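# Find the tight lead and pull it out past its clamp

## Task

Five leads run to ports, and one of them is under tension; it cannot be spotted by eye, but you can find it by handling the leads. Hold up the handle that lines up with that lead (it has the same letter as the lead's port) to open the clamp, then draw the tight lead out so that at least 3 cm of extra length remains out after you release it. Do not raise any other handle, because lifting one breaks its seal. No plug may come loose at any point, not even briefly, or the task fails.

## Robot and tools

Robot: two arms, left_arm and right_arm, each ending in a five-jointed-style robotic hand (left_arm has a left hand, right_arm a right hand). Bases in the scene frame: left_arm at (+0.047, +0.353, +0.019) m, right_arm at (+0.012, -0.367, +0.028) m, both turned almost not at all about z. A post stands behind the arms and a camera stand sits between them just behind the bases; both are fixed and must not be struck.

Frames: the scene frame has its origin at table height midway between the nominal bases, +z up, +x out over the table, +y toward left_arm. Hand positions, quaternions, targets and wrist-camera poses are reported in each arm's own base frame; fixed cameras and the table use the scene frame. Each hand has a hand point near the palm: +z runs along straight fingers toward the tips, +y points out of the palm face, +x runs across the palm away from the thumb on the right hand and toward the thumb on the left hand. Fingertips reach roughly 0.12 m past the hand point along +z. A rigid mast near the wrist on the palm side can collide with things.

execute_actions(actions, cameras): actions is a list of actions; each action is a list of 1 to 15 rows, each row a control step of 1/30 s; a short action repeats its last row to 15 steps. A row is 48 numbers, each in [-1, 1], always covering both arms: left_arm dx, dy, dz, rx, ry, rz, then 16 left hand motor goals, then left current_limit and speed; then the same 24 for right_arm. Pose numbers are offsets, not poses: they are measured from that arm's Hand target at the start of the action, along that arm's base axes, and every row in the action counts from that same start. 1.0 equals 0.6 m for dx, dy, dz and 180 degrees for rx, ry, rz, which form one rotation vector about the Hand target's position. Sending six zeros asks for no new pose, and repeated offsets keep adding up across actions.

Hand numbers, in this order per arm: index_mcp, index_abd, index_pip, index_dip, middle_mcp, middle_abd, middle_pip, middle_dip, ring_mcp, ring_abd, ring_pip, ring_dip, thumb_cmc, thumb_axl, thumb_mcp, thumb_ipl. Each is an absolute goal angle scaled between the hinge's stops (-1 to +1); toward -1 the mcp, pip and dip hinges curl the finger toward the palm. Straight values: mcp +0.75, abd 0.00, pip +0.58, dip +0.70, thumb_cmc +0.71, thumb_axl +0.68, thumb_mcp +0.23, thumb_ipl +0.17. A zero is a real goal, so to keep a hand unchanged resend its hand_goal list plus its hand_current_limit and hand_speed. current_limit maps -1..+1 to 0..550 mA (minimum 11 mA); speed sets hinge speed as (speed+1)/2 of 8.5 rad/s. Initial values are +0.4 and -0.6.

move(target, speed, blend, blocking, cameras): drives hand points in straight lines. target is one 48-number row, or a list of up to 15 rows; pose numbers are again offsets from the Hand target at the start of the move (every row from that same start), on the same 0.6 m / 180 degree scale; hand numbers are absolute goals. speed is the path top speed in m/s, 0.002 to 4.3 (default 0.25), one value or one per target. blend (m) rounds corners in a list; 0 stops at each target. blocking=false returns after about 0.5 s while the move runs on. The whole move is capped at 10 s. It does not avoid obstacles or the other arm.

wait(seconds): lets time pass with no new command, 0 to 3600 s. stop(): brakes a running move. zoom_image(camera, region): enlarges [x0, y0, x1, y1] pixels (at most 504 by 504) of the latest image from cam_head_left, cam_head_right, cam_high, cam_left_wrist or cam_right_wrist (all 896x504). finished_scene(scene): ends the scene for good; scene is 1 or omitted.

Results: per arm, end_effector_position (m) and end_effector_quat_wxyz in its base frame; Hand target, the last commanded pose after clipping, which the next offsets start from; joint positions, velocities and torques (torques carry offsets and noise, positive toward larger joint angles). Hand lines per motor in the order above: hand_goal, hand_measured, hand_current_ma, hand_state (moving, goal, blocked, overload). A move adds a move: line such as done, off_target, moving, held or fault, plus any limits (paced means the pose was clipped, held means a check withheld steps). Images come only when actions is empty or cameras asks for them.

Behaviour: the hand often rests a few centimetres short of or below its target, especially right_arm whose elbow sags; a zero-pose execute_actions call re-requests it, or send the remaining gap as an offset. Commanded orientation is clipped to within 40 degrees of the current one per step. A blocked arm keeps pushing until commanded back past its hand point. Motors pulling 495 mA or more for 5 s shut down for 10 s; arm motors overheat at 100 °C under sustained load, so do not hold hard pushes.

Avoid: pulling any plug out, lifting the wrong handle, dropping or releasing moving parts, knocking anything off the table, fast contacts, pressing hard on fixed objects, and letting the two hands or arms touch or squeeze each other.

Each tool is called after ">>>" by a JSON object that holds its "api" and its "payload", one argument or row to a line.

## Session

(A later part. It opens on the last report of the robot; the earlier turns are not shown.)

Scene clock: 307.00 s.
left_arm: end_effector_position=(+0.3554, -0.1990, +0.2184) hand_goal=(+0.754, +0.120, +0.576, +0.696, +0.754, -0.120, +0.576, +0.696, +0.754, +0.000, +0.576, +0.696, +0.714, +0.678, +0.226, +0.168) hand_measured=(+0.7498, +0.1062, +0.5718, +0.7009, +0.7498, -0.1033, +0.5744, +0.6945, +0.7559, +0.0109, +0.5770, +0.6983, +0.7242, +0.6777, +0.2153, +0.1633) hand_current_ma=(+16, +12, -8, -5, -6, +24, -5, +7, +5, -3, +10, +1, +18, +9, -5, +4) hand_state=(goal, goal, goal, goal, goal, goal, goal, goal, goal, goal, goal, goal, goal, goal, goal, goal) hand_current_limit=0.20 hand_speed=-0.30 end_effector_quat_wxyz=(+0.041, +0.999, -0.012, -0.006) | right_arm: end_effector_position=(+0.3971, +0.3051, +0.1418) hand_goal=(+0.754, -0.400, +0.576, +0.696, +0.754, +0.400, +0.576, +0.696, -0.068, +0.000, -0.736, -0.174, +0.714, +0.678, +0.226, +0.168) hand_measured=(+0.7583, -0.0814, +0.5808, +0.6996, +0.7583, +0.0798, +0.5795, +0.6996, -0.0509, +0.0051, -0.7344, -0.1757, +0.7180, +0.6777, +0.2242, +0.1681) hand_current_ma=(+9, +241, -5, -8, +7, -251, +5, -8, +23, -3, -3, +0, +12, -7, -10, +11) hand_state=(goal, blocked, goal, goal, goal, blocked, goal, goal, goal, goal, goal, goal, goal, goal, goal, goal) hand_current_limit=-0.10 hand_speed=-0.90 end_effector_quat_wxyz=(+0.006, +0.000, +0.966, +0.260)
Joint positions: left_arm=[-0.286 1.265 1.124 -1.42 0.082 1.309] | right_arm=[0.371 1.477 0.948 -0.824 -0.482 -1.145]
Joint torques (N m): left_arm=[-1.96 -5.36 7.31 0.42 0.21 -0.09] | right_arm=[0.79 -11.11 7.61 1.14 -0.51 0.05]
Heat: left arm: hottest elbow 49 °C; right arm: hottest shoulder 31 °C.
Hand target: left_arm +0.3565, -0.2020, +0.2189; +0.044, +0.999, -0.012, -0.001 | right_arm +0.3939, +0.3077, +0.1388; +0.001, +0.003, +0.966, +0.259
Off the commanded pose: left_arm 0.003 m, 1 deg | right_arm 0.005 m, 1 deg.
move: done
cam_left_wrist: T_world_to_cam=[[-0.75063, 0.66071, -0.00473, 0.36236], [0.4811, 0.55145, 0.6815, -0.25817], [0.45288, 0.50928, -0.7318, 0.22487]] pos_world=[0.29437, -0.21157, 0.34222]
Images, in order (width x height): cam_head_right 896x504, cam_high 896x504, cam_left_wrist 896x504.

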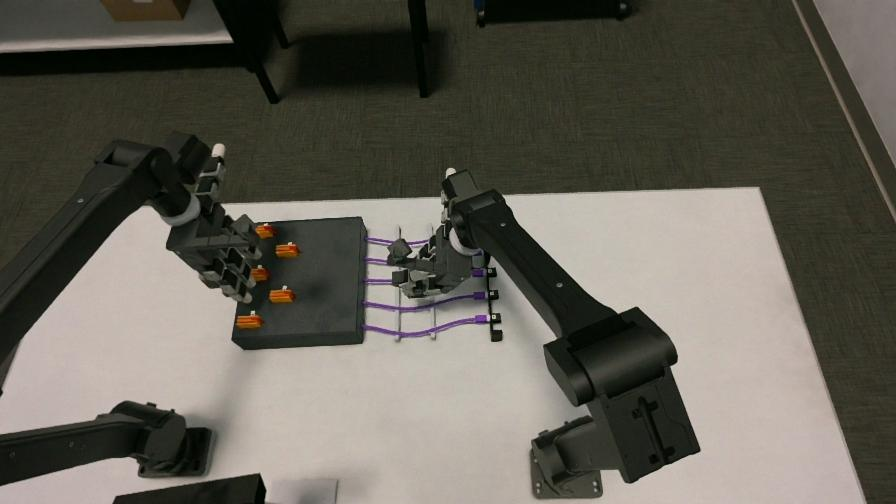

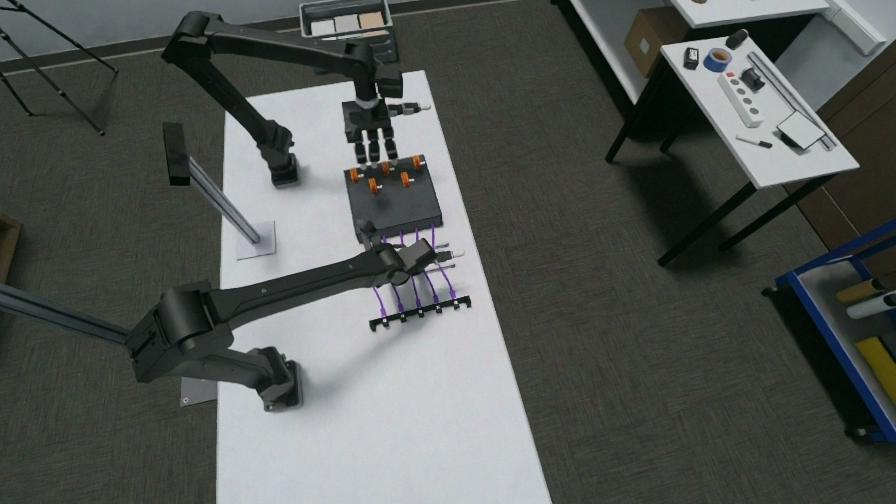

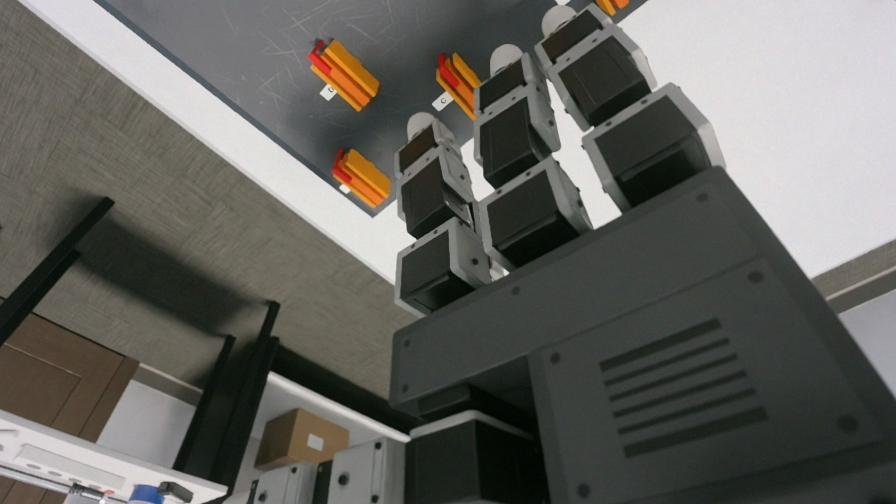

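>>> {"api": "move", "payload": {
  "target": [
    [0,0,-0.05,0,0,0, 0.754,0.12,0.576,0.696, 0.754,-0.12,0.576,0.696, 0.754,0.02,0.576,0.696, 0.714,0.678,0.226,0.168, 0.2,-0.3, 0,0,0,0,0,0, 0.754,-0.4,0.576,0.696, 0.754,0.4,0.576,0.696, -0.068,0,-0.737,-0.174, 0.714,0.678,0.226,0.168, -0.1,-0.9]
  ],
  "speed": 0.05,
  "cameras": ["cam_left_wrist","cam_high"]
}}

>>> {"api": "zoom_image", "payload": {
  "camera": "cam_high",
  "region": [330, 110, 450, 210]
}}

>>> {"api": "zoom_image", "payload": {
  "camera": "cam_left_wrist",
  "region": [380, 0, 660, 150]
}}

Scene clock: 308.60 s.
left_arm: end_effector_position=(+0.3550, -0.1989, +0.1929) hand_goal=(+0.754, +0.120, +0.576, +0.696, +0.754, -0.120, +0.576, +0.696, +0.754, +0.020, +0.576, +0.696, +0.714, +0.678, +0.226, +0.168) hand_measured=(+0.7486, +0.1047, +0.5718, +0.7009, +0.7498, -0.1048, +0.5744, +0.6958, +0.7559, +0.0109, +0.5770, +0.6983, +0.7230, +0.6777, +0.2153, +0.1633) hand_current_ma=(-2, +2, -6, -4, +5, +13, -11, +6, +6, +0, -2, -5, +5, +8, +6, +14) hand_state=(goal, goal, goal, goal, goal, goal, goal, goal, goal, goal, goal, goal, goal, goal, goal, goal) hand_current_limit=0.20 hand_speed=-0.30 end_effector_quat_wxyz=(+0.043, +0.999, -0.012, -0.001) | right_arm: end_effector_position=(+0.3971, +0.3051, +0.1418) hand_goal=(+0.754, -0.400, +0.576, +0.696, +0.754, +0.400, +0.576, +0.696, -0.068, +0.000, -0.736, -0.174, +0.714, +0.678, +0.226, +0.168) hand_measured=(+0.7583, -0.0814, +0.5821, +0.6996, +0.7595, +0.0783, +0.5795, +0.6996, -0.0509, +0.0051, -0.7344, -0.1744, +0.7180, +0.6767, +0.2242, +0.1672) hand_current_ma=(+14, +245, -7, -6, +5, -255, +2, -9, +23, -3, -1, -1, +15, -8, -7, +11) hand_state=(goal, blocked, goal, goal, goal, blocked, goal, goal, goal, goal, goal, goal, goal, goal, goal, goal) hand_current_limit=-0.10 hand_speed=-0.90 end_effector_quat_wxyz=(+0.006, +0.000, +0.966, +0.260)
Joint positions: left_arm=[-0.286 1.269 1.058 -1.339 0.083 1.308] | right_arm=[0.371 1.477 0.948 -0.824 -0.482 -1.145]
Joint torques (N m): left_arm=[-1.73 -5.3 7.47 0.32 0.24 -0.11] | right_arm=[0.85 -11.05 7.58 1.16 -0.51 0.05]
Heat: left arm: hottest elbow 49 °C; right arm: hottest shoulder 31 °C.
Hand target: left_arm +0.3564, -0.2020, +0.1889; +0.044, +0.999, -0.011, -0.001 | right_arm +0.3939, +0.3077, +0.1388; +0.001, +0.003, +0.966, +0.259
Off the commanded pose: left_arm 0.005 m, 0 deg | right_arm 0.005 m, 1 deg.
move: done
cam_left_wrist: T_world_to_cam=[[-0.7508, 0.66036, -0.01528, 0.36395], [0.47343, 0.55411, 0.68471, -0.23805], [0.46062, 0.50684, -0.72866, 0.20251]] pos_world=[0.29267, -0.21107, 0.31612]
Images, in order (width x height): cam_high 896x504, cam_left_wrist 896x504.

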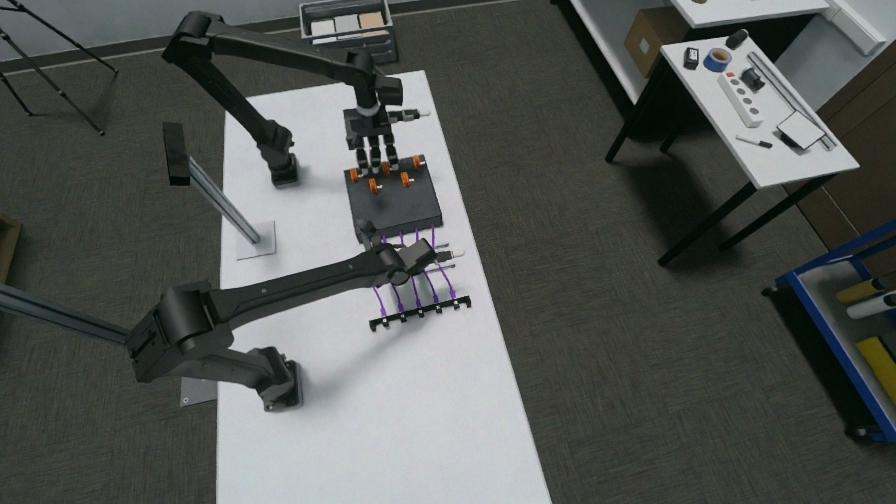

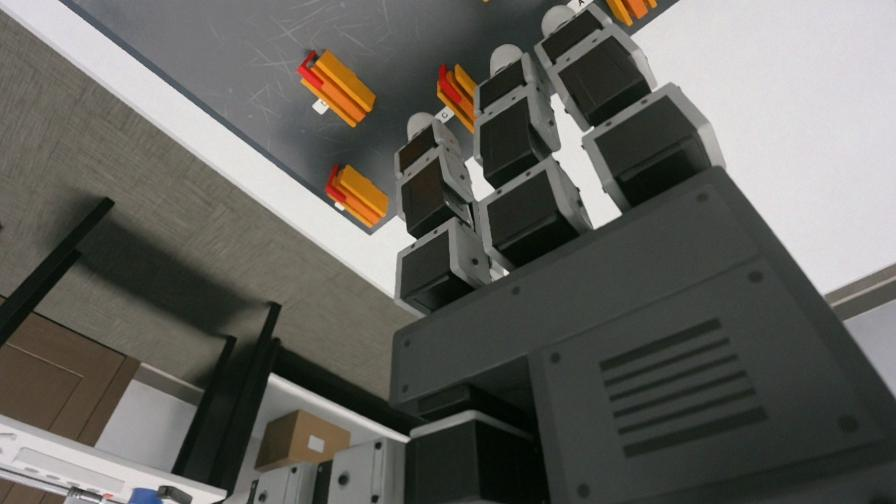

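Scaled by 4.200 from the camera's image (finer frame: 1280x720).

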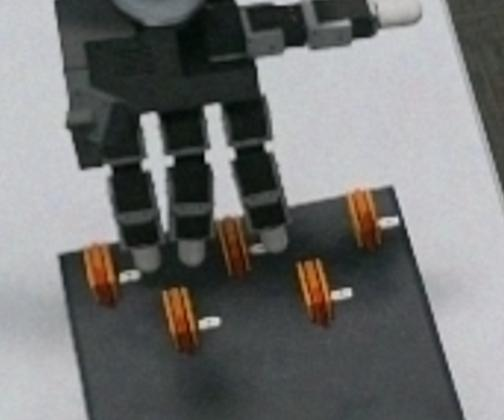

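Scaled by 1.800 from the camera's image (finer frame: 1280x720).

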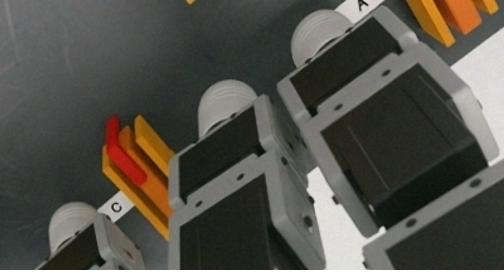

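>>> {"api": "move", "payload": {
  "target": [
    [0.017,0,0.03,0,-0.015,0, 0.754,0.12,0.576,0.696, 0.754,-0.12,0.576,0.696, 0.754,0.02,0.576,0.696, 0.714,0.678,0.226,0.168, 0.2,-0.3, 0,0,0,0,0,0, 0.754,-0.4,0.576,0.696, 0.754,0.4,0.576,0.696, -0.068,0,-0.737,-0.174, 0.714,0.678,0.226,0.168, -0.1,-0.9],
    [0.017,0,0.03,0,-0.015,0, 0.754,-1,0.576,0.696, 0.754,1,0.576,0.696, 0.754,1,0.576,0.696, 0.714,0.678,0.226,0.168, 0.78,-0.6, 0,0,0,0,0,0, 0.754,-0.4,0.576,0.696, 0.754,0.4,0.576,0.696, -0.068,0,-0.737,-0.174, 0.714,0.678,0.226,0.168, -0.1,-0.9]
  ],
  "speed": 0.04,
  "cameras": []
}}

>>> {"api": "wait", "payload": {
  "seconds": 1.0,
  "cameras": ["cam_left_wrist","cam_high"]
}}

>>> {"api": "zoom_image", "payload": {
  "camera": "cam_left_wrist",
  "region": [390, 20, 570, 150]
}}

>>> {"api": "zoom_image", "payload": {
  "camera": "cam_high",
  "region": [330, 110, 450, 210]
}}

Scene clock: 312.50 s.
left_arm: end_effector_position=(+0.3554, -0.1978, +0.1922) hand_goal=(+0.754, -1.000, +0.576, +0.696, +0.754, +1.000, +0.576, +0.696, +0.754, +1.000, +0.576, +0.696, +0.714, +0.678, +0.226, +0.168) hand_measured=(+0.7486, -0.0682, +0.5821, +0.7009, +0.7523, +0.0930, +0.5834, +0.6958, +0.7595, +0.2483, +0.5808, +0.6996, +0.7230, +0.6777, +0.2153, +0.1633) hand_current_ma=(-3, +469, -12, +2, -3, -438, -8, +0, +7, -321, -10, -7, +11, +7, +0, +11) hand_state=(goal, moving, goal, goal, goal, moving, goal, goal, goal, blocked, goal, goal, goal, goal, goal, goal) hand_current_limit=0.78 hand_speed=-0.60 end_effector_quat_wxyz=(+0.039, +0.999, -0.012, +0.001) | right_arm: end_effector_position=(+0.3971, +0.3051, +0.1418) hand_goal=(+0.754, -0.400, +0.576, +0.696, +0.754, +0.400, +0.576, +0.696, -0.068, +0.000, -0.736, -0.174, +0.714, +0.678, +0.226, +0.168) hand_measured=(+0.7583, -0.0814, +0.5808, +0.7009, +0.7583, +0.0798, +0.5795, +0.6996, -0.0497, +0.0051, -0.7344, -0.1757, +0.7180, +0.6767, +0.2232, +0.1681) hand_current_ma=(+8, +243, -8, -10, +4, -254, +3, -8, +20, -1, -6, +0, +13, -6, -9, +10) hand_state=(goal, blocked, goal, goal, goal, blocked, goal, goal, goal, goal, goal, goal, goal, goal, goal, goal) hand_current_limit=-0.10 hand_speed=-0.90 end_effector_quat_wxyz=(+0.006, +0.000, +0.966, +0.260)
Joint positions: left_arm=[-0.286 1.269 1.058 -1.338 0.075 1.308] | right_arm=[0.371 1.477 0.948 -0.824 -0.482 -1.145]
Joint torques (N m): left_arm=[-1.32 -6.07 9.77 0.39 -0.02 -0.1] | right_arm=[0.91 -11.11 7.61 1.17 -0.51 0.05]
Heat: left arm: hottest elbow 49 °C; right arm: hottest shoulder 31 °C.
Hand target: left_arm +0.3667, -0.2020, +0.2069; +0.044, +0.999, -0.012, +0.023 | right_arm +0.3939, +0.3077, +0.1388; +0.001, +0.003, +0.966, +0.259
Off the commanded pose: left_arm 0.019 m, 3 deg | right_arm 0.005 m, 1 deg.
move: off_target (left_arm); target 2's new numbers were sent with left_arm's hand 0.019 m and 3 deg from that target

Scene clock: 313.50 s.
left_arm: end_effector_position=(+0.3554, -0.1978, +0.1922) hand_goal=(+0.754, -1.000, +0.576, +0.696, +0.754, +1.000, +0.576, +0.696, +0.754, +1.000, +0.576, +0.696, +0.714, +0.678, +0.226, +0.168) hand_measured=(+0.7498, -0.0682, +0.5821, +0.7009, +0.7535, +0.0915, +0.5834, +0.6958, +0.7595, +0.2483, +0.5821, +0.6996, +0.7230, +0.6777, +0.2153, +0.1633) hand_current_ma=(+9, +451, +0, -15, -7, -406, -14, +5, -5, -320, -7, -1, +10, +22, -6, +16) hand_state=(goal, blocked, goal, goal, goal, blocked, goal, goal, goal, blocked, goal, goal, goal, goal, goal, goal) hand_current_limit=0.78 hand_speed=-0.60 end_effector_quat_wxyz=(+0.039, +0.999, -0.012, +0.001) | right_arm: end_effector_position=(+0.3971, +0.3051, +0.1418) hand_goal=(+0.754, -0.400, +0.576, +0.696, +0.754, +0.400, +0.576, +0.696, -0.068, +0.000, -0.736, -0.174, +0.714, +0.678, +0.226, +0.168) hand_measured=(+0.7583, -0.0828, +0.5808, +0.6996, +0.7595, +0.0783, +0.5795, +0.6996, -0.0497, +0.0051, -0.7344, -0.1757, +0.7180, +0.6777, +0.2232, +0.1681) hand_current_ma=(+10, +242, -7, -6, +8, -249, +4, -8, +21, -3, -4, -2, +9, -7, -10, +13) hand_state=(goal, blocked, goal, goal, goal, blocked, goal, goal, goal, goal, goal, goal, goal, goal, goal, goal) hand_current_limit=-0.10 hand_speed=-0.90 end_effector_quat_wxyz=(+0.006, +0.000, +0.966, +0.260)
Joint positions: left_arm=[-0.286 1.269 1.058 -1.338 0.075 1.308] | right_arm=[0.371 1.477 0.948 -0.824 -0.482 -1.145]
Joint torques (N m): left_arm=[-2.08 -5.95 9.84 0.31 -0.01 -0.04] | right_arm=[0.73 -11.05 7.6 1.14 -0.51 0.05]
Heat: left arm: hottest elbow 49 °C; right arm: hottest shoulder 31 °C.
Hand target: left_arm +0.3667, -0.2020, +0.2069; +0.044, +0.999, -0.012, +0.023 | right_arm +0.3939, +0.3077, +0.1388; +0.001, +0.003, +0.966, +0.259
Off the commanded pose: left_arm 0.019 m, 3 deg | right_arm 0.005 m, 1 deg.
wait: 1.00 s; at rest by 0.17 s
cam_left_wrist: T_world_to_cam=[[-0.75058, 0.66066, -0.01225, 0.36292], [0.47179, 0.54879, 0.6901, -0.23994], [0.46265, 0.5122, -0.72361, 0.20064]] pos_world=[0.29277, -0.21087, 0.31521]
Images, in order (width x height): cam_high 896x504, cam_left_wrist 896x504.

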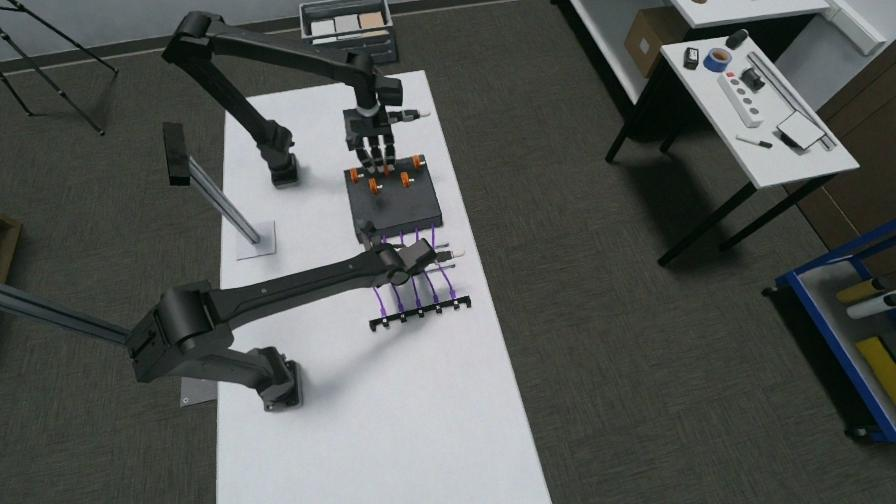

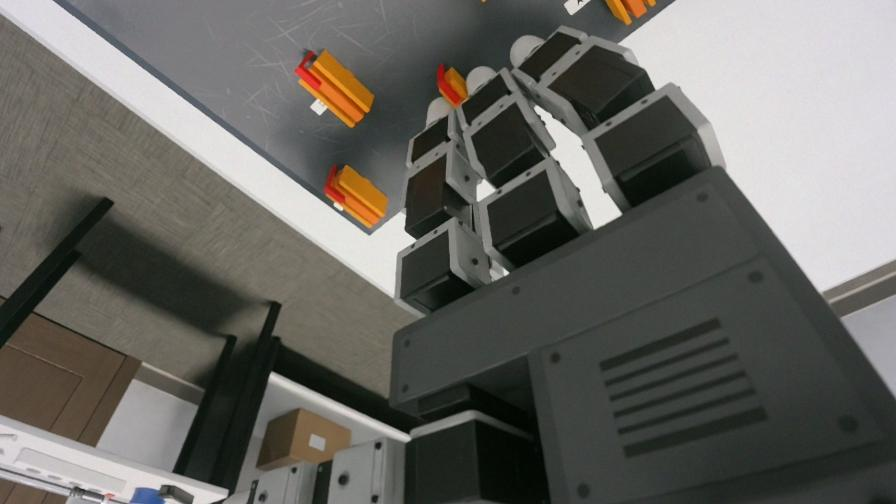

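Scaled by 2.800 from the camera's image (finer frame: 1280x720).

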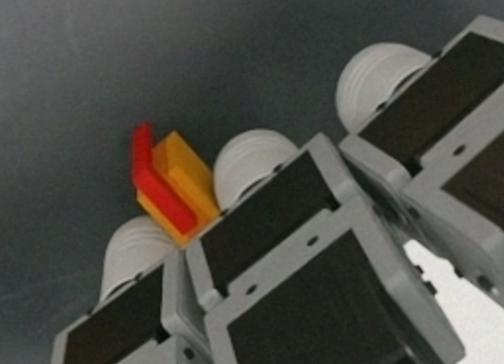

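Scaled by 4.200 from the camera's image (finer frame: 1280x720).

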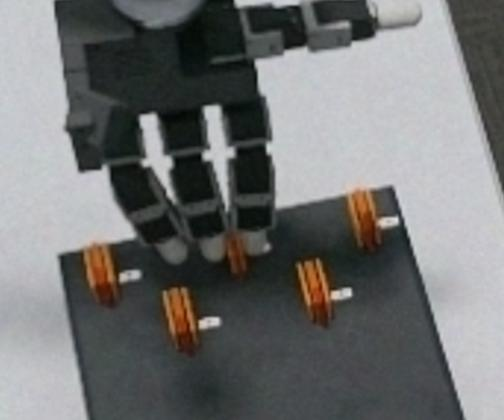

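>>> {"api": "move", "payload": {
  "target": [
    [0.006,0,0.04,0,-0.004,0, 0.754,-1,0.576,0.696, 0.754,1,0.576,0.696, 0.754,1,0.576,0.696, 0.714,0.678,0.226,0.168, 0.78,-0.6, 0,0,0,0,0,0, 0.754,-0.4,0.576,0.696, 0.754,0.4,0.576,0.696, -0.068,0,-0.737,-0.174, 0.714,0.678,0.226,0.168, -0.1,-0.9]
  ],
  "speed": 0.03,
  "cameras": ["cam_left_wrist"]
}}

>>> {"api": "zoom_image", "payload": {
  "camera": "cam_left_wrist",
  "region": [390, 20, 570, 150]
}}

Scene clock: 314.90 s.
left_arm: end_effector_position=(+0.3536, -0.1964, +0.1920) hand_goal=(+0.754, -1.000, +0.576, +0.696, +0.754, +1.000, +0.576, +0.696, +0.754, +1.000, +0.576, +0.696, +0.714, +0.678, +0.226, +0.168) hand_measured=(+0.7474, -0.0638, +0.5718, +0.6907, +0.7511, +0.1003, +0.5718, +0.6869, +0.7547, +0.2556, +0.5770, +0.6907, +0.7230, +0.6777, +0.2163, +0.1633) hand_current_ma=(+2, +460, -25, -2, -12, -403, -10, +3, -5, -313, -3, -5, +7, +24, -1, +12) hand_state=(goal, blocked, goal, goal, goal, blocked, goal, goal, goal, blocked, goal, goal, goal, goal, goal, goal) hand_current_limit=0.78 hand_speed=-0.60 end_effector_quat_wxyz=(+0.035, +0.999, -0.012, -0.003) | right_arm: end_effector_position=(+0.3971, +0.3051, +0.1418) hand_goal=(+0.754, -0.400, +0.576, +0.696, +0.754, +0.400, +0.576, +0.696, -0.068, +0.000, -0.736, -0.174, +0.714, +0.678, +0.226, +0.168) hand_measured=(+0.7583, -0.0814, +0.5808, +0.6996, +0.7583, +0.0783, +0.5795, +0.6996, -0.0509, +0.0051, -0.7344, -0.1744, +0.7167, +0.6777, +0.2232, +0.1681) hand_current_ma=(+7, +243, -11, -7, +7, -249, +4, -10, +22, -2, -3, -3, +8, -6, -10, +7) hand_state=(goal, blocked, goal, goal, goal, blocked, goal, goal, goal, goal, goal, goal, goal, goal, goal, goal) hand_current_limit=-0.10 hand_speed=-0.90 end_effector_quat_wxyz=(+0.006, +0.000, +0.966, +0.260)
Joint positions: left_arm=[-0.286 1.269 1.06 -1.35 0.07 1.308] | right_arm=[0.371 1.477 0.948 -0.824 -0.482 -1.145]
Joint torques (N m): left_arm=[-1.55 -6.36 13.34 -1.11 0.03 0.01] | right_arm=[0.85 -11.05 7.61 1.17 -0.51 0.05]
Heat: left arm: hottest elbow 50 °C; right arm: hottest shoulder 31 °C.
Hand target: left_arm +0.3703, -0.2020, +0.2311; +0.044, +0.999, -0.013, +0.029 | right_arm +0.3939, +0.3077, +0.1388; +0.001, +0.003, +0.966, +0.259
Off the commanded pose: left_arm 0.043 m, 4 deg | right_arm 0.005 m, 1 deg.
move: off_target (left_arm)
cam_left_wrist: T_world_to_cam=[[-0.75075, 0.66059, -0.00168, 0.35861], [0.47709, 0.54396, 0.69028, -0.24254], [0.4569, 0.51743, -0.72354, 0.2037]] pos_world=[0.29187, -0.21036, 0.31541]

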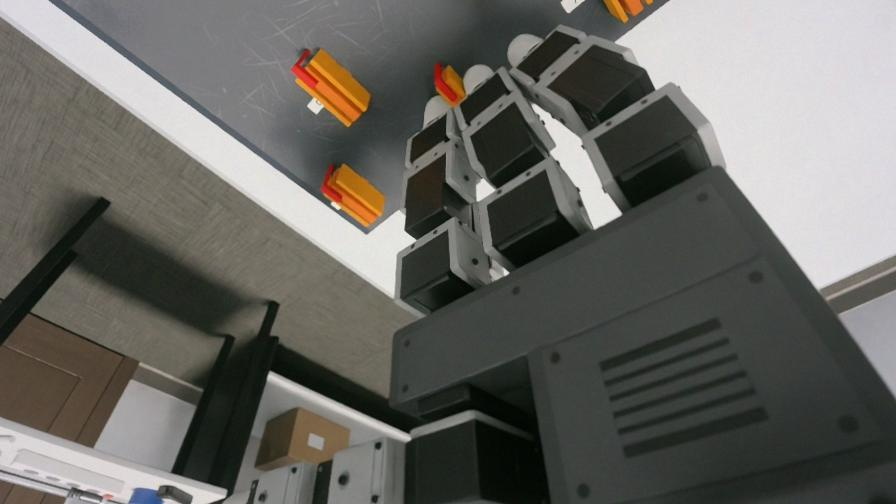

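Scaled by 2.800 from the camera's image (finer frame: 1280x720).

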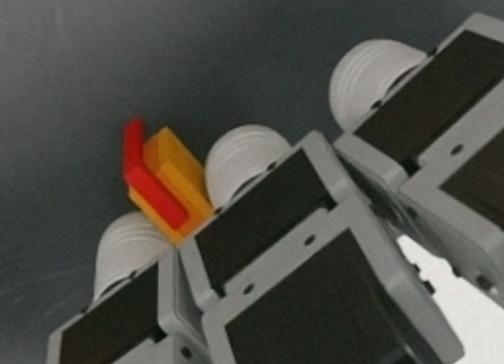

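>>> {"api": "move", "payload": {
  "target": [
    [0.008,0,0.025,0,-0.004,0, 0.754,-1,0.576,0.696, 0.754,1,0.576,0.696, 0.754,1,0.576,0.696, 0.714,0.678,0.226,0.168, 0.78,-0.6, 0,0,0,0,0,0, 0.754,-0.4,0.576,0.696, 0.754,0.4,0.576,0.696, -0.068,0,-0.737,-0.174, 0.714,0.678,0.226,0.168, -0.1,-0.9]
  ],
  "speed": 0.03,
  "cameras": ["cam_left_wrist"]
}}

>>> {"api": "zoom_image", "payload": {
  "camera": "cam_left_wrist",
  "region": [390, 20, 570, 150]
}}

Scene clock: 316.53 s.
left_arm: end_effector_position=(+0.3635, -0.1987, +0.2198) hand_goal=(+0.754, -1.000, +0.576, +0.696, +0.754, +1.000, +0.576, +0.696, +0.754, +1.000, +0.576, +0.696, +0.714, +0.678, +0.226, +0.168) hand_measured=(+0.7450, -0.0638, +0.5718, +0.6920, +0.7486, +0.1062, +0.5718, +0.6881, +0.7535, +0.2600, +0.5770, +0.6920, +0.7242, +0.6777, +0.2153, +0.1624) hand_current_ma=(+2, +456, -11, -7, +1, -408, -19, +3, +4, -301, -2, +1, +7, +18, +5, -3) hand_state=(goal, blocked, goal, goal, goal, blocked, goal, goal, goal, blocked, goal, goal, goal, goal, goal, goal) hand_current_limit=0.78 hand_speed=-0.60 end_effector_quat_wxyz=(+0.037, +0.999, -0.013, +0.011) | right_arm: end_effector_position=(+0.3971, +0.3051, +0.1418) hand_goal=(+0.754, -0.400, +0.576, +0.696, +0.754, +0.400, +0.576, +0.696, -0.068, +0.000, -0.736, -0.174, +0.714, +0.678, +0.226, +0.168) hand_measured=(+0.7583, -0.0814, +0.5821, +0.7009, +0.7583, +0.0783, +0.5795, +0.6996, -0.0509, +0.0051, -0.7344, -0.1744, +0.7167, +0.6777, +0.2232, +0.1681) hand_current_ma=(+8, +243, -6, -7, +5, -254, +4, -8, +20, -4, -7, -1, +14, -8, -6, +7) hand_state=(goal, blocked, goal, goal, goal, blocked, goal, goal, goal, goal, goal, goal, goal, goal, goal, goal) hand_current_limit=-0.10 hand_speed=-0.90 end_effector_quat_wxyz=(+0.006, +0.000, +0.966, +0.260)
Joint positions: left_arm=[-0.286 1.265 1.128 -1.393 0.066 1.308] | right_arm=[0.371 1.477 0.948 -0.824 -0.482 -1.145]
Joint torques (N m): left_arm=[-1.44 -5.36 11.6 -0.64 0.03 -0.01] | right_arm=[0.79 -11.11 7.6 1.16 -0.51 0.05]
Heat: left arm: hottest elbow 50 °C; right arm: hottest shoulder 31 °C.
Hand target: left_arm +0.3750, -0.2020, +0.2459; +0.044, +0.998, -0.013, +0.035 | right_arm +0.3939, +0.3077, +0.1388; +0.001, +0.003, +0.966, +0.259
Off the commanded pose: left_arm 0.029 m, 3 deg | right_arm 0.005 m, 1 deg.
move: off_target (left_arm)
cam_left_wrist: T_world_to_cam=[[-0.75039, 0.66048, -0.02597, 0.37276], [0.45725, 0.54707, 0.70117, -0.25976], [0.47732, 0.51428, -0.71252, 0.20994]] pos_world=[0.29829, -0.21206, 0.34141]

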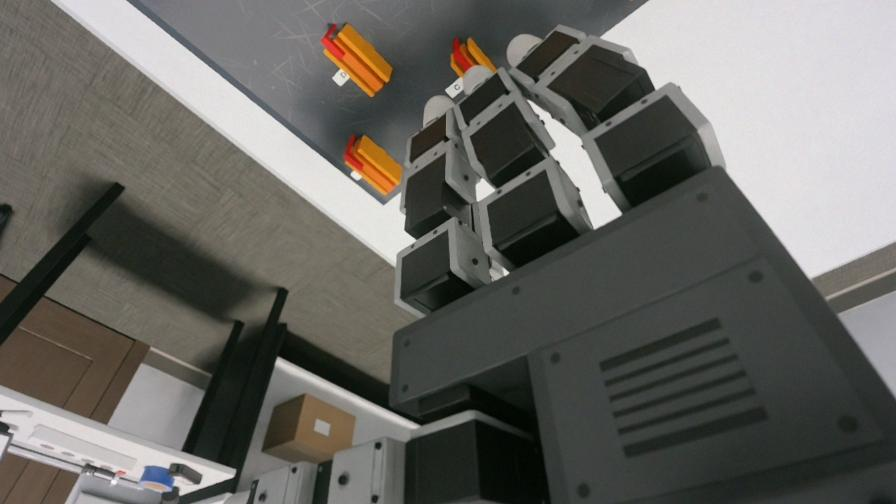

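Scaled by 2.800 from the camera's image (finer frame: 1280x720).

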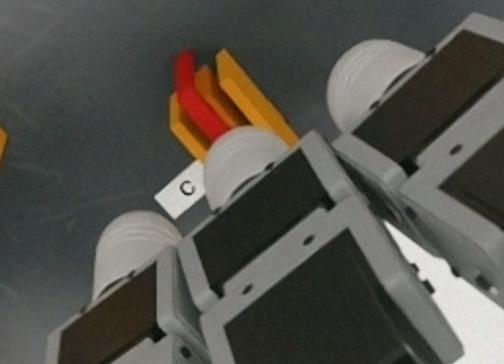

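>>> {"api": "move", "payload": {
  "target": [
    [0,0,0,0,0,0, 0.754,0.12,0.576,0.696, 0.754,-0.12,0.576,0.696, 0.754,0.02,0.576,0.696, 0.714,0.678,0.226,0.168, 0.2,-0.3, 0,0,0,0,0,0, 0.754,-0.4,0.576,0.696, 0.754,0.4,0.576,0.696, -0.068,0,-0.737,-0.174, 0.714,0.678,0.226,0.168, -0.1,-0.9],
    [-0.031,0,-0.095,0,0.023,0, 0.754,0.12,0.576,0.696, 0.754,-0.12,0.576,0.696, 0.754,0.02,0.576,0.696, 0.714,0.678,0.226,0.168, 0.2,-0.3, 0,0,0,0,0,0, 0.754,-0.4,0.576,0.696, 0.754,0.4,0.576,0.696, -0.068,0,-0.737,-0.174, 0.714,0.678,0.226,0.168, -0.1,-0.9],
    [-0.010,0,-0.055,0,0.004,0, 0.754,0.12,0.576,0.696, 0.754,-0.12,0.576,0.696, 0.754,0.02,0.576,0.696, 0.714,0.678,0.226,0.168, 0.2,-0.3, 0,0,0,0,0,0, 0.754,-0.4,0.576,0.696, 0.754,0.4,0.576,0.696, -0.068,0,-0.737,-0.174, 0.714,0.678,0.226,0.168, -0.1,-0.9],
    [-0.010,0,-0.055,0,0.004,0, 0.754,-1,0.576,0.696, 0.754,1,0.576,0.696, 0.754,1,0.576,0.696, 0.714,0.678,0.226,0.168, 0.78,-0.6, 0,0,0,0,0,0, 0.754,-0.4,0.576,0.696, 0.754,0.4,0.576,0.696, -0.068,0,-0.737,-0.174, 0.714,0.678,0.226,0.168, -0.1,-0.9]
  ],
  "speed": 0.05,
  "cameras": ["cam_left_wrist","cam_head_left","cam_head_right"]
}}

>>> {"api": "zoom_image", "payload": {
  "camera": "cam_left_wrist",
  "region": [390, 20, 570, 150]
}}

>>> {"api": "zoom_image", "payload": {
  "camera": "cam_head_left",
  "region": [300, 150, 500, 330]
}}

Scene clock: 325.50 s.
left_arm: end_effector_position=(+0.3555, -0.1972, +0.1919) hand_goal=(+0.754, -1.000, +0.576, +0.696, +0.754, +1.000, +0.576, +0.696, +0.754, +1.000, +0.576, +0.696, +0.714, +0.678, +0.226, +0.168) hand_measured=(+0.7462, -0.0682, +0.5795, +0.6920, +0.7486, +0.0930, +0.5770, +0.6958, +0.7547, +0.2497, +0.5770, +0.6996, +0.7230, +0.6767, +0.2153, +0.1633) hand_current_ma=(+14, +473, -1, +2, -8, -432, -3, +14, -6, -310, +0, -5, +20, +10, -9, +9) hand_state=(goal, moving, goal, goal, goal, moving, goal, goal, goal, blocked, goal, goal, goal, goal, goal, goal) hand_current_limit=0.78 hand_speed=-0.60 end_effector_quat_wxyz=(+0.037, +0.999, -0.012, +0.001) | right_arm: end_effector_position=(+0.3971, +0.3051, +0.1418) hand_goal=(+0.754, -0.400, +0.576, +0.696, +0.754, +0.400, +0.576, +0.696, -0.068, +0.000, -0.736, -0.174, +0.714, +0.678, +0.226, +0.168) hand_measured=(+0.7583, -0.0828, +0.5821, +0.7009, +0.7595, +0.0798, +0.5795, +0.6996, -0.0509, +0.0051, -0.7344, -0.1757, +0.7167, +0.6767, +0.2232, +0.1681) hand_current_ma=(+8, +244, -10, -10, +8, -251, +5, -7, +21, -2, -6, -2, +12, -8, -8, +15) hand_state=(goal, blocked, goal, goal, goal, blocked, goal, goal, goal, goal, goal, goal, goal, goal, goal, goal) hand_current_limit=-0.10 hand_speed=-0.90 end_effector_quat_wxyz=(+0.006, +0.000, +0.966, +0.260)
Joint positions: left_arm=[-0.286 1.269 1.058 -1.339 0.071 1.308] | right_arm=[0.371 1.477 0.948 -0.824 -0.482 -1.145]
Joint torques (N m): left_arm=[-1.49 -6.42 10.59 0.23 -0.03 -0.02] | right_arm=[0.79 -11.11 7.61 1.16 -0.51 0.04]
Heat: left arm: hottest elbow 50 °C; right arm: hottest shoulder 31 °C.
Hand target: left_arm +0.3691, -0.2020, +0.2130; +0.044, +0.999, -0.013, +0.029 | right_arm +0.3939, +0.3077, +0.1388; +0.001, +0.003, +0.966, +0.259
Off the commanded pose: left_arm 0.025 m, 3 deg | right_arm 0.005 m, 1 deg.
move: off_target (left_arm); target 4's new numbers were sent with left_arm's hand 0.025 m and 3 deg from that target
cam_left_wrist: T_world_to_cam=[[-0.75065, 0.66061, -0.01048, 0.36224], [0.47129, 0.54652, 0.69225, -0.24078], [0.46303, 0.5147, -0.72159, 0.20003]] pos_world=[0.29278, -0.21066, 0.31481]
Images, in order (width x height): cam_head_left 896x504, cam_head_right 896x504, cam_left_wrist 896x504.

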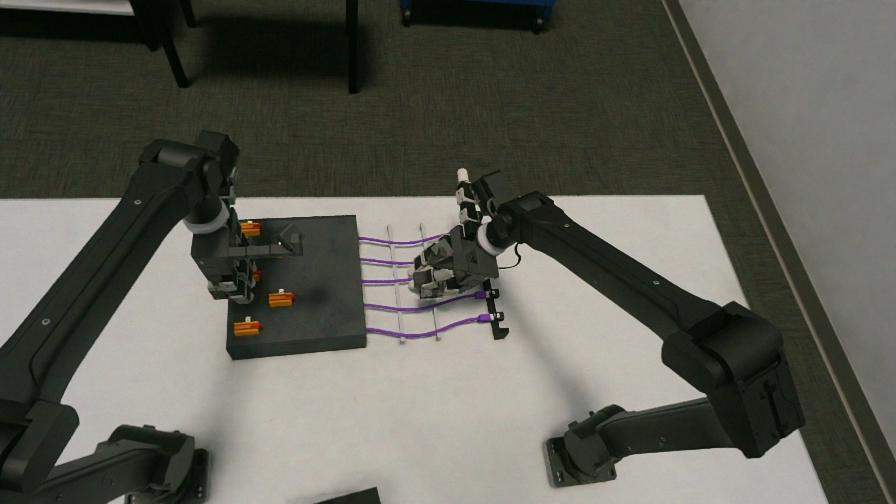

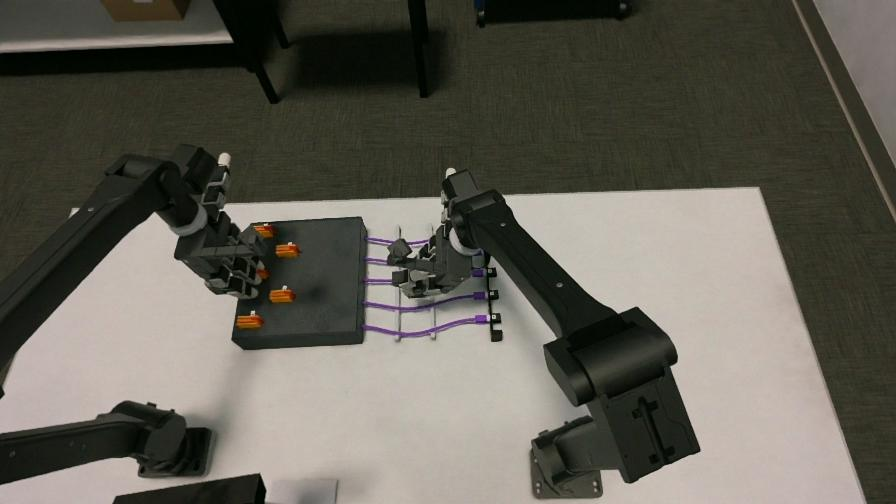

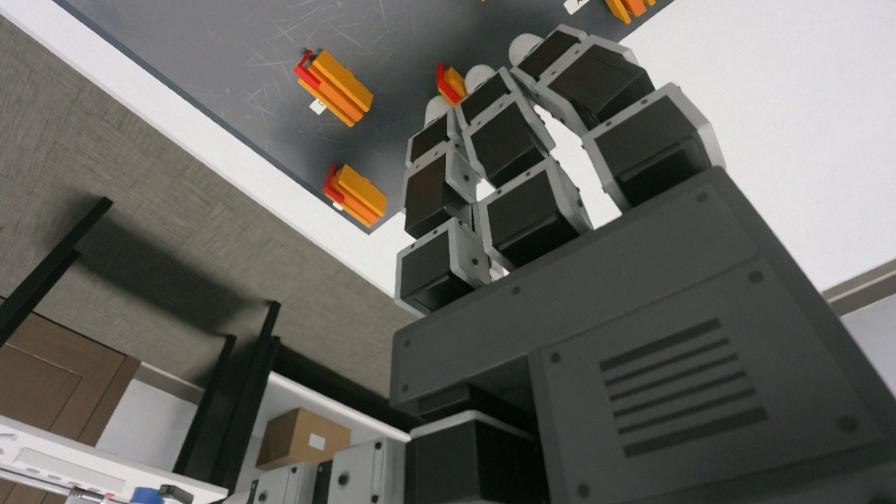

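Scaled by 2.800 from the camera's image (finer frame: 1280x720).

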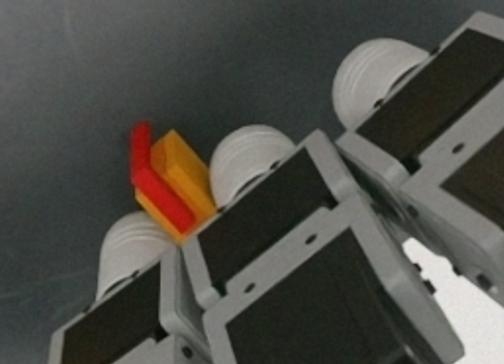

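Scaled by 2.520 from the camera's image (finer frame: 1280x720).

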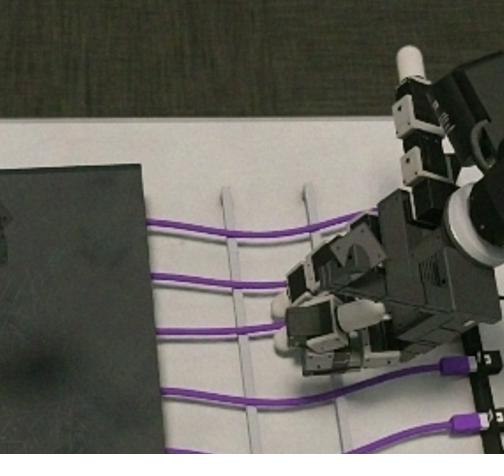

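>>> {"api": "move", "payload": {
  "target": [
    [0.003,0,0.015,0,-0.002,0, 0.754,-1,0.576,0.696, 0.754,1,0.576,0.696, 0.754,1,0.576,0.696, 0.714,0.678,0.226,0.168, 0.78,-0.6, 0,0,0,0,0,0, 0.754,-0.4,0.576,0.696, 0.754,0.4,0.576,0.696, -0.068,0,-0.737,-0.174, 0.714,0.678,0.226,0.168, -0.1,-0.9]
  ],
  "speed": 0.03
}}

>>> {"api": "move", "payload": {
  "target": [
    [0.002,0,0.008,0,-0.001,0, 0.754,-1,0.576,0.696, 0.754,1,0.576,0.696, 0.754,1,0.576,0.696, 0.714,0.678,0.226,0.168, 0.78,-0.6, 0,0,0,0,0,0, 0.754,-0.4,0.576,0.696, 0.754,0.4,0.576,0.696, -0.068,0,-0.737,-0.174, 0.714,0.678,0.226,0.168, -0.1,-0.9]
  ],
  "speed": 0.03
}}

>>> {"api": "move", "payload": {
  "target": [
    [0.002,0,0.008,0,-0.001,0, 0.754,-1,0.576,0.696, 0.754,1,0.576,0.696, 0.754,1,0.576,0.696, 0.714,0.678,0.226,0.168, 0.78,-0.6, 0,0,0,0,0,0, 0.754,-0.4,0.576,0.696, 0.754,0.4,0.576,0.696, -0.068,0,-0.737,-0.174, 0.714,0.678,0.226,0.168, -0.1,-0.9]
  ],
  "speed": 0.03,
  "cameras": ["cam_left_wrist"]
}}

>>> {"api": "zoom_image", "payload": {
  "camera": "cam_left_wrist",
  "region": [390, 20, 570, 150]
}}

Scene clock: 326.97 s.
left_arm: end_effector_position=(+0.3551, -0.1971, +0.1918) hand_goal=(+0.754, -1.000, +0.576, +0.696, +0.754, +1.000, +0.576, +0.696, +0.754, +1.000, +0.576, +0.696, +0.714, +0.678, +0.226, +0.168) hand_measured=(+0.7450, -0.0667, +0.5718, +0.6920, +0.7486, +0.0959, +0.5705, +0.6920, +0.7523, +0.2527, +0.5770, +0.6945, +0.7230, +0.6767, +0.2153, +0.1624) hand_current_ma=(+6, +459, -11, -1, -2, -409, -1, +1, -2, -323, +1, +1, +23, +6, +5, -2) hand_state=(goal, blocked, goal, goal, goal, blocked, goal, goal, goal, blocked, goal, goal, goal, goal, goal, goal) hand_current_limit=0.78 hand_speed=-0.60 end_effector_quat_wxyz=(+0.037, +0.999, -0.012, +0.000) | right_arm: end_effector_position=(+0.3971, +0.3051, +0.1418) hand_goal=(+0.754, -0.400, +0.576, +0.696, +0.754, +0.400, +0.576, +0.696, -0.068, +0.000, -0.736, -0.174, +0.714, +0.678, +0.226, +0.168) hand_measured=(+0.7595, -0.0814, +0.5821, +0.7009, +0.7595, +0.0798, +0.5795, +0.6996, -0.0509, +0.0051, -0.7344, -0.1744, +0.7167, +0.6777, +0.2242, +0.1672) hand_current_ma=(+8, +243, -5, -6, +4, -251, +4, -12, +22, -2, -2, -1, +11, -7, -8, +11) hand_state=(goal, blocked, goal, goal, goal, blocked, goal, goal, goal, goal, goal, goal, goal, goal, goal, goal) hand_current_limit=-0.10 hand_speed=-0.90 end_effector_quat_wxyz=(+0.006, +0.000, +0.966, +0.260)
Joint positions: left_arm=[-0.286 1.269 1.058 -1.341 0.071 1.308] | right_arm=[0.371 1.477 0.948 -0.824 -0.482 -1.145]
Joint torques (N m): left_arm=[-1.55 -7.12 11.82 -0.36 -0.14 -0.07] | right_arm=[0.85 -11.05 7.61 1.14 -0.51 0.05]
Heat: left arm: hottest elbow 50 °C; right arm: hottest shoulder 31 °C.
Hand target: left_arm +0.3709, -0.2020, +0.2220; +0.044, +0.998, -0.013, +0.032 | right_arm +0.3939, +0.3077, +0.1388; +0.001, +0.003, +0.966, +0.259
Off the commanded pose: left_arm 0.034 m, 4 deg | right_arm 0.005 m, 1 deg.
move: off_target (left_arm)

Scene clock: 327.47 s.
left_arm: end_effector_position=(+0.3549, -0.1970, +0.1917) hand_goal=(+0.754, -1.000, +0.576, +0.696, +0.754, +1.000, +0.576, +0.696, +0.754, +1.000, +0.576, +0.696, +0.714, +0.678, +0.226, +0.168) hand_measured=(+0.7450, -0.0667, +0.5718, +0.6907, +0.7486, +0.0974, +0.5705, +0.6894, +0.7523, +0.2527, +0.5770, +0.6907, +0.7230, +0.6777, +0.2143, +0.1633) hand_current_ma=(-3, +445, -9, -6, -2, -420, -8, +1, +1, -310, -2, -2, +18, +16, +2, +3) hand_state=(goal, blocked, goal, goal, goal, blocked, goal, goal, goal, blocked, goal, goal, goal, goal, goal, goal) hand_current_limit=0.78 hand_speed=-0.60 end_effector_quat_wxyz=(+0.037, +0.999, -0.012, +0.000) | right_arm: end_effector_position=(+0.3971, +0.3051, +0.1418) hand_goal=(+0.754, -0.400, +0.576, +0.696, +0.754, +0.400, +0.576, +0.696, -0.068, +0.000, -0.736, -0.174, +0.714, +0.678, +0.226, +0.168) hand_measured=(+0.7583, -0.0828, +0.5821, +0.6996, +0.7595, +0.0798, +0.5795, +0.6996, -0.0497, +0.0051, -0.7344, -0.1744, +0.7167, +0.6767, +0.2232, +0.1681) hand_current_ma=(+8, +245, -9, -6, +7, -249, +5, -9, +20, -3, -4, -3, +9, -9, -11, +9) hand_state=(goal, blocked, goal, goal, goal, blocked, goal, goal, goal, goal, goal, goal, goal, goal, goal, goal) hand_current_limit=-0.10 hand_speed=-0.90 end_effector_quat_wxyz=(+0.006, +0.000, +0.966, +0.260)
Joint positions: left_arm=[-0.286 1.269 1.058 -1.341 0.071 1.308] | right_arm=[0.371 1.477 0.948 -0.824 -0.482 -1.145]
Joint torques (N m): left_arm=[-1.73 -6.89 12.74 -0.62 -0.13 -0.06] | right_arm=[0.79 -11.11 7.6 1.14 -0.51 0.05]
Heat: left arm: hottest elbow 50 °C; right arm: hottest shoulder 31 °C.
Hand target: left_arm +0.3721, -0.2020, +0.2268; +0.044, +0.998, -0.013, +0.034 | right_arm +0.3939, +0.3077, +0.1388; +0.001, +0.003, +0.966, +0.259
Off the commanded pose: left_arm 0.039 m, 4 deg | right_arm 0.005 m, 1 deg.
move: off_target (left_arm)

Scene clock: 327.97 s.
left_arm: end_effector_position=(+0.3538, -0.1965, +0.1917) hand_goal=(+0.754, -1.000, +0.576, +0.696, +0.754, +1.000, +0.576, +0.696, +0.754, +1.000, +0.576, +0.696, +0.714, +0.678, +0.226, +0.168) hand_measured=(+0.7438, -0.0653, +0.5718, +0.6907, +0.7474, +0.0988, +0.5705, +0.6856, +0.7535, +0.2541, +0.5770, +0.6907, +0.7230, +0.6777, +0.2153, +0.1624) hand_current_ma=(+9, +456, -8, -8, -16, -421, -13, +5, -2, -312, -6, -11, +11, +4, +1, +10) hand_state=(goal, blocked, goal, goal, goal, blocked, goal, goal, goal, blocked, goal, goal, goal, goal, goal, goal) hand_current_limit=0.78 hand_speed=-0.60 end_effector_quat_wxyz=(+0.036, +0.999, -0.012, -0.003) | right_arm: end_effector_position=(+0.3971, +0.3051, +0.1418) hand_goal=(+0.754, -0.400, +0.576, +0.696, +0.754, +0.400, +0.576, +0.696, -0.068, +0.000, -0.736, -0.174, +0.714, +0.678, +0.226, +0.168) hand_measured=(+0.7583, -0.0814, +0.5808, +0.6996, +0.7595, +0.0798, +0.5808, +0.6983, -0.0497, +0.0051, -0.7344, -0.1757, +0.7167, +0.6767, +0.2232, +0.1672) hand_current_ma=(+8, +247, -4, -4, +10, -253, +1, -7, +18, -5, -3, -2, +11, -5, -9, +5) hand_state=(goal, blocked, goal, goal, goal, blocked, goal, goal, goal, goal, goal, goal, goal, goal, goal, goal) hand_current_limit=-0.10 hand_speed=-0.90 end_effector_quat_wxyz=(+0.006, +0.000, +0.966, +0.260)
Joint positions: left_arm=[-0.286 1.269 1.059 -1.347 0.07 1.308] | right_arm=[0.371 1.477 0.948 -0.824 -0.482 -1.145]
Joint torques (N m): left_arm=[-1.26 -7.06 13.55 -0.81 -0.15 -0.04] | right_arm=[0.85 -11.11 7.62 1.14 -0.51 0.05]
Heat: left arm: hottest elbow 50 °C; right arm: hottest shoulder 31 °C.
Hand target: left_arm +0.3732, -0.2020, +0.2315; +0.044, +0.998, -0.013, +0.035 | right_arm +0.3939, +0.3077, +0.1388; +0.001, +0.003, +0.966, +0.259
Off the commanded pose: left_arm 0.045 m, 4 deg | right_arm 0.005 m, 1 deg.
move: off_target (left_arm)
cam_left_wrist: T_world_to_cam=[[-0.75069, 0.66065, -0.00271, 0.35893], [0.47641, 0.54418, 0.69058, -0.24212], [0.45771, 0.51712, -0.72325, 0.20302]] pos_world=[0.29187, -0.21036, 0.31501]

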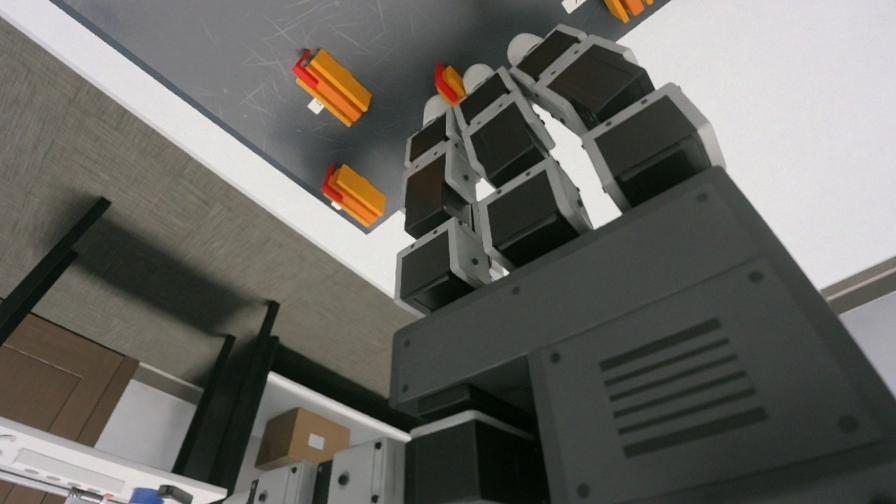

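Scaled by 2.800 from the camera's image (finer frame: 1280x720).

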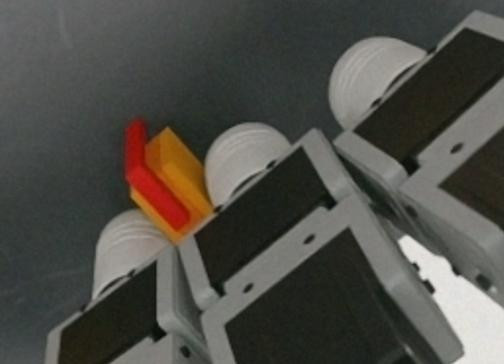

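>>> {"api": "move", "payload": {
  "target": [
    [0.006,0,0.006,0,-0.002,0, 0.754,-1,0.576,0.696, 0.754,1,0.576,0.696, 0.754,1,0.576,0.696, 0.714,0.678,0.226,0.168, 0.78,-0.6, 0,0,0,0,0,0, 0.754,-0.4,0.576,0.696, 0.754,0.4,0.576,0.696, -0.068,0,-0.737,-0.174, 0.714,0.678,0.226,0.168, -0.1,-0.9]
  ],
  "speed": 0.03
}}

>>> {"api": "move", "payload": {
  "target": [
    [0.005,0,0.006,0,-0.001,0, 0.754,-1,0.576,0.696, 0.754,1,0.576,0.696, 0.754,1,0.576,0.696, 0.714,0.678,0.226,0.168, 0.78,-0.6, 0,0,0,0,0,0, 0.754,-0.4,0.576,0.696, 0.754,0.4,0.576,0.696, -0.068,0,-0.737,-0.174, 0.714,0.678,0.226,0.168, -0.1,-0.9]
  ],
  "speed": 0.03,
  "cameras": ["cam_left_wrist"]
}}

>>> {"api": "zoom_image", "payload": {
  "camera": "cam_left_wrist",
  "region": [390, 20, 570, 150]
}}

Scene clock: 329.07 s.
left_arm: end_effector_position=(+0.3539, -0.1963, +0.1921) hand_goal=(+0.754, -1.000, +0.576, +0.696, +0.754, +1.000, +0.576, +0.696, +0.754, +1.000, +0.576, +0.696, +0.714, +0.678, +0.226, +0.168) hand_measured=(+0.7426, -0.0638, +0.5705, +0.6907, +0.7450, +0.0988, +0.5705, +0.6856, +0.7498, +0.2556, +0.5770, +0.6907, +0.7242, +0.6767, +0.2153, +0.1633) hand_current_ma=(+7, +451, +3, -9, -3, -422, -10, +3, -3, -316, +1, -7, +12, +0, -5, +1) hand_state=(goal, blocked, goal, goal, goal, blocked, goal, goal, goal, blocked, goal, goal, goal, goal, goal, goal) hand_current_limit=0.78 hand_speed=-0.60 end_effector_quat_wxyz=(+0.035, +0.999, -0.012, -0.003) | right_arm: end_effector_position=(+0.3971, +0.3051, +0.1418) hand_goal=(+0.754, -0.400, +0.576, +0.696, +0.754, +0.400, +0.576, +0.696, -0.068, +0.000, -0.736, -0.174, +0.714, +0.678, +0.226, +0.168) hand_measured=(+0.7583, -0.0828, +0.5821, +0.7009, +0.7583, +0.0798, +0.5795, +0.6996, -0.0497, +0.0051, -0.7344, -0.1744, +0.7167, +0.6777, +0.2232, +0.1672) hand_current_ma=(+10, +247, -11, -11, +7, -254, +5, -10, +20, -2, -2, +0, +9, -7, -9, +10) hand_state=(goal, blocked, goal, goal, goal, blocked, goal, goal, goal, goal, goal, goal, goal, goal, goal, goal) hand_current_limit=-0.10 hand_speed=-0.90 end_effector_quat_wxyz=(+0.006, +0.000, +0.966, +0.260)
Joint positions: left_arm=[-0.286 1.269 1.061 -1.349 0.069 1.308] | right_arm=[0.371 1.477 0.948 -0.824 -0.482 -1.145]
Joint torques (N m): left_arm=[-0.67 -6.89 14.09 -0.88 -0.15 -0.03] | right_arm=[0.79 -11.11 7.6 1.14 -0.51 0.05]
Heat: left arm: hottest elbow 50 °C; right arm: hottest shoulder 31 °C.
Hand target: left_arm +0.3769, -0.2020, +0.2352; +0.044, +0.998, -0.013, +0.038 | right_arm +0.3939, +0.3077, +0.1388; +0.001, +0.003, +0.966, +0.259
Off the commanded pose: left_arm 0.049 m, 5 deg | right_arm 0.005 m, 1 deg.
move: off_target (left_arm)

Scene clock: 329.57 s.
left_arm: end_effector_position=(+0.3547, -0.1965, +0.1922) hand_goal=(+0.754, -1.000, +0.576, +0.696, +0.754, +1.000, +0.576, +0.696, +0.754, +1.000, +0.576, +0.696, +0.714, +0.678, +0.226, +0.168) hand_measured=(+0.7414, -0.0638, +0.5718, +0.6907, +0.7450, +0.1003, +0.5705, +0.6869, +0.7498, +0.2556, +0.5770, +0.6894, +0.7242, +0.6777, +0.2153, +0.1633) hand_current_ma=(+10, +456, -8, +3, -10, -416, -7, +3, -3, -309, +6, -12, +8, +8, +5, +8) hand_state=(goal, blocked, goal, goal, goal, blocked, goal, goal, goal, blocked, goal, goal, goal, goal, goal, goal) hand_current_limit=0.78 hand_speed=-0.60 end_effector_quat_wxyz=(+0.034, +0.999, -0.012, -0.006) | right_arm: end_effector_position=(+0.3971, +0.3051, +0.1418) hand_goal=(+0.754, -0.400, +0.576, +0.696, +0.754, +0.400, +0.576, +0.696, -0.068, +0.000, -0.736, -0.174, +0.714, +0.678, +0.226, +0.168) hand_measured=(+0.7583, -0.0828, +0.5821, +0.6996, +0.7595, +0.0798, +0.5795, +0.6996, -0.0509, +0.0051, -0.7344, -0.1757, +0.7167, +0.6777, +0.2232, +0.1681) hand_current_ma=(+9, +242, -8, -4, +7, -249, +3, -9, +17, -3, -3, +0, +13, -10, -9, +9) hand_state=(goal, blocked, goal, goal, goal, blocked, goal, goal, goal, goal, goal, goal, goal, goal, goal, goal) hand_current_limit=-0.10 hand_speed=-0.90 end_effector_quat_wxyz=(+0.006, +0.000, +0.966, +0.260)
Joint positions: left_arm=[-0.286 1.274 1.067 -1.356 0.068 1.308] | right_arm=[0.371 1.477 0.948 -0.824 -0.482 -1.145]
Joint torques (N m): left_arm=[-0.85 -7 14.61 -0.99 -0.17 -0.06] | right_arm=[0.79 -11.05 7.61 1.16 -0.51 0.05]
Heat: left arm: hottest elbow 50 °C; right arm: hottest shoulder 31 °C.
Hand target: left_arm +0.3798, -0.2020, +0.2389; +0.044, +0.998, -0.013, +0.040 | right_arm +0.3939, +0.3077, +0.1388; +0.001, +0.003, +0.966, +0.259
Off the commanded pose: left_arm 0.053 m, 5 deg | right_arm 0.005 m, 1 deg.
move: off_target (left_arm)
cam_left_wrist: T_world_to_cam=[[-0.75072, 0.66061, 0.00343, 0.35846], [0.48012, 0.54203, 0.6897, -0.24448], [0.45377, 0.51942, -0.72408, 0.20498]] pos_world=[0.29347, -0.21076, 0.31581]

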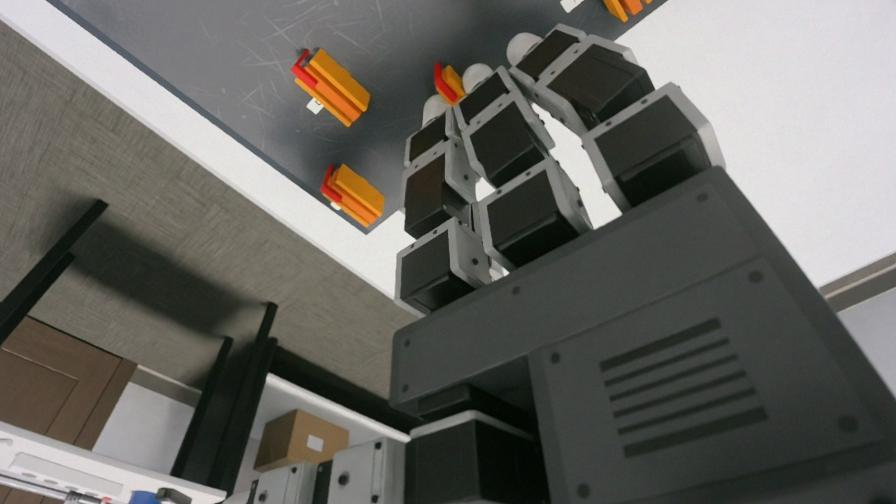

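Scaled by 2.800 from the camera's image (finer frame: 1280x720).

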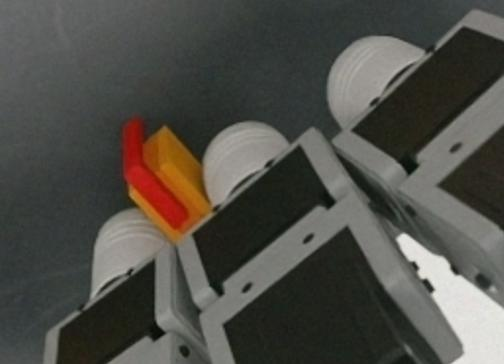

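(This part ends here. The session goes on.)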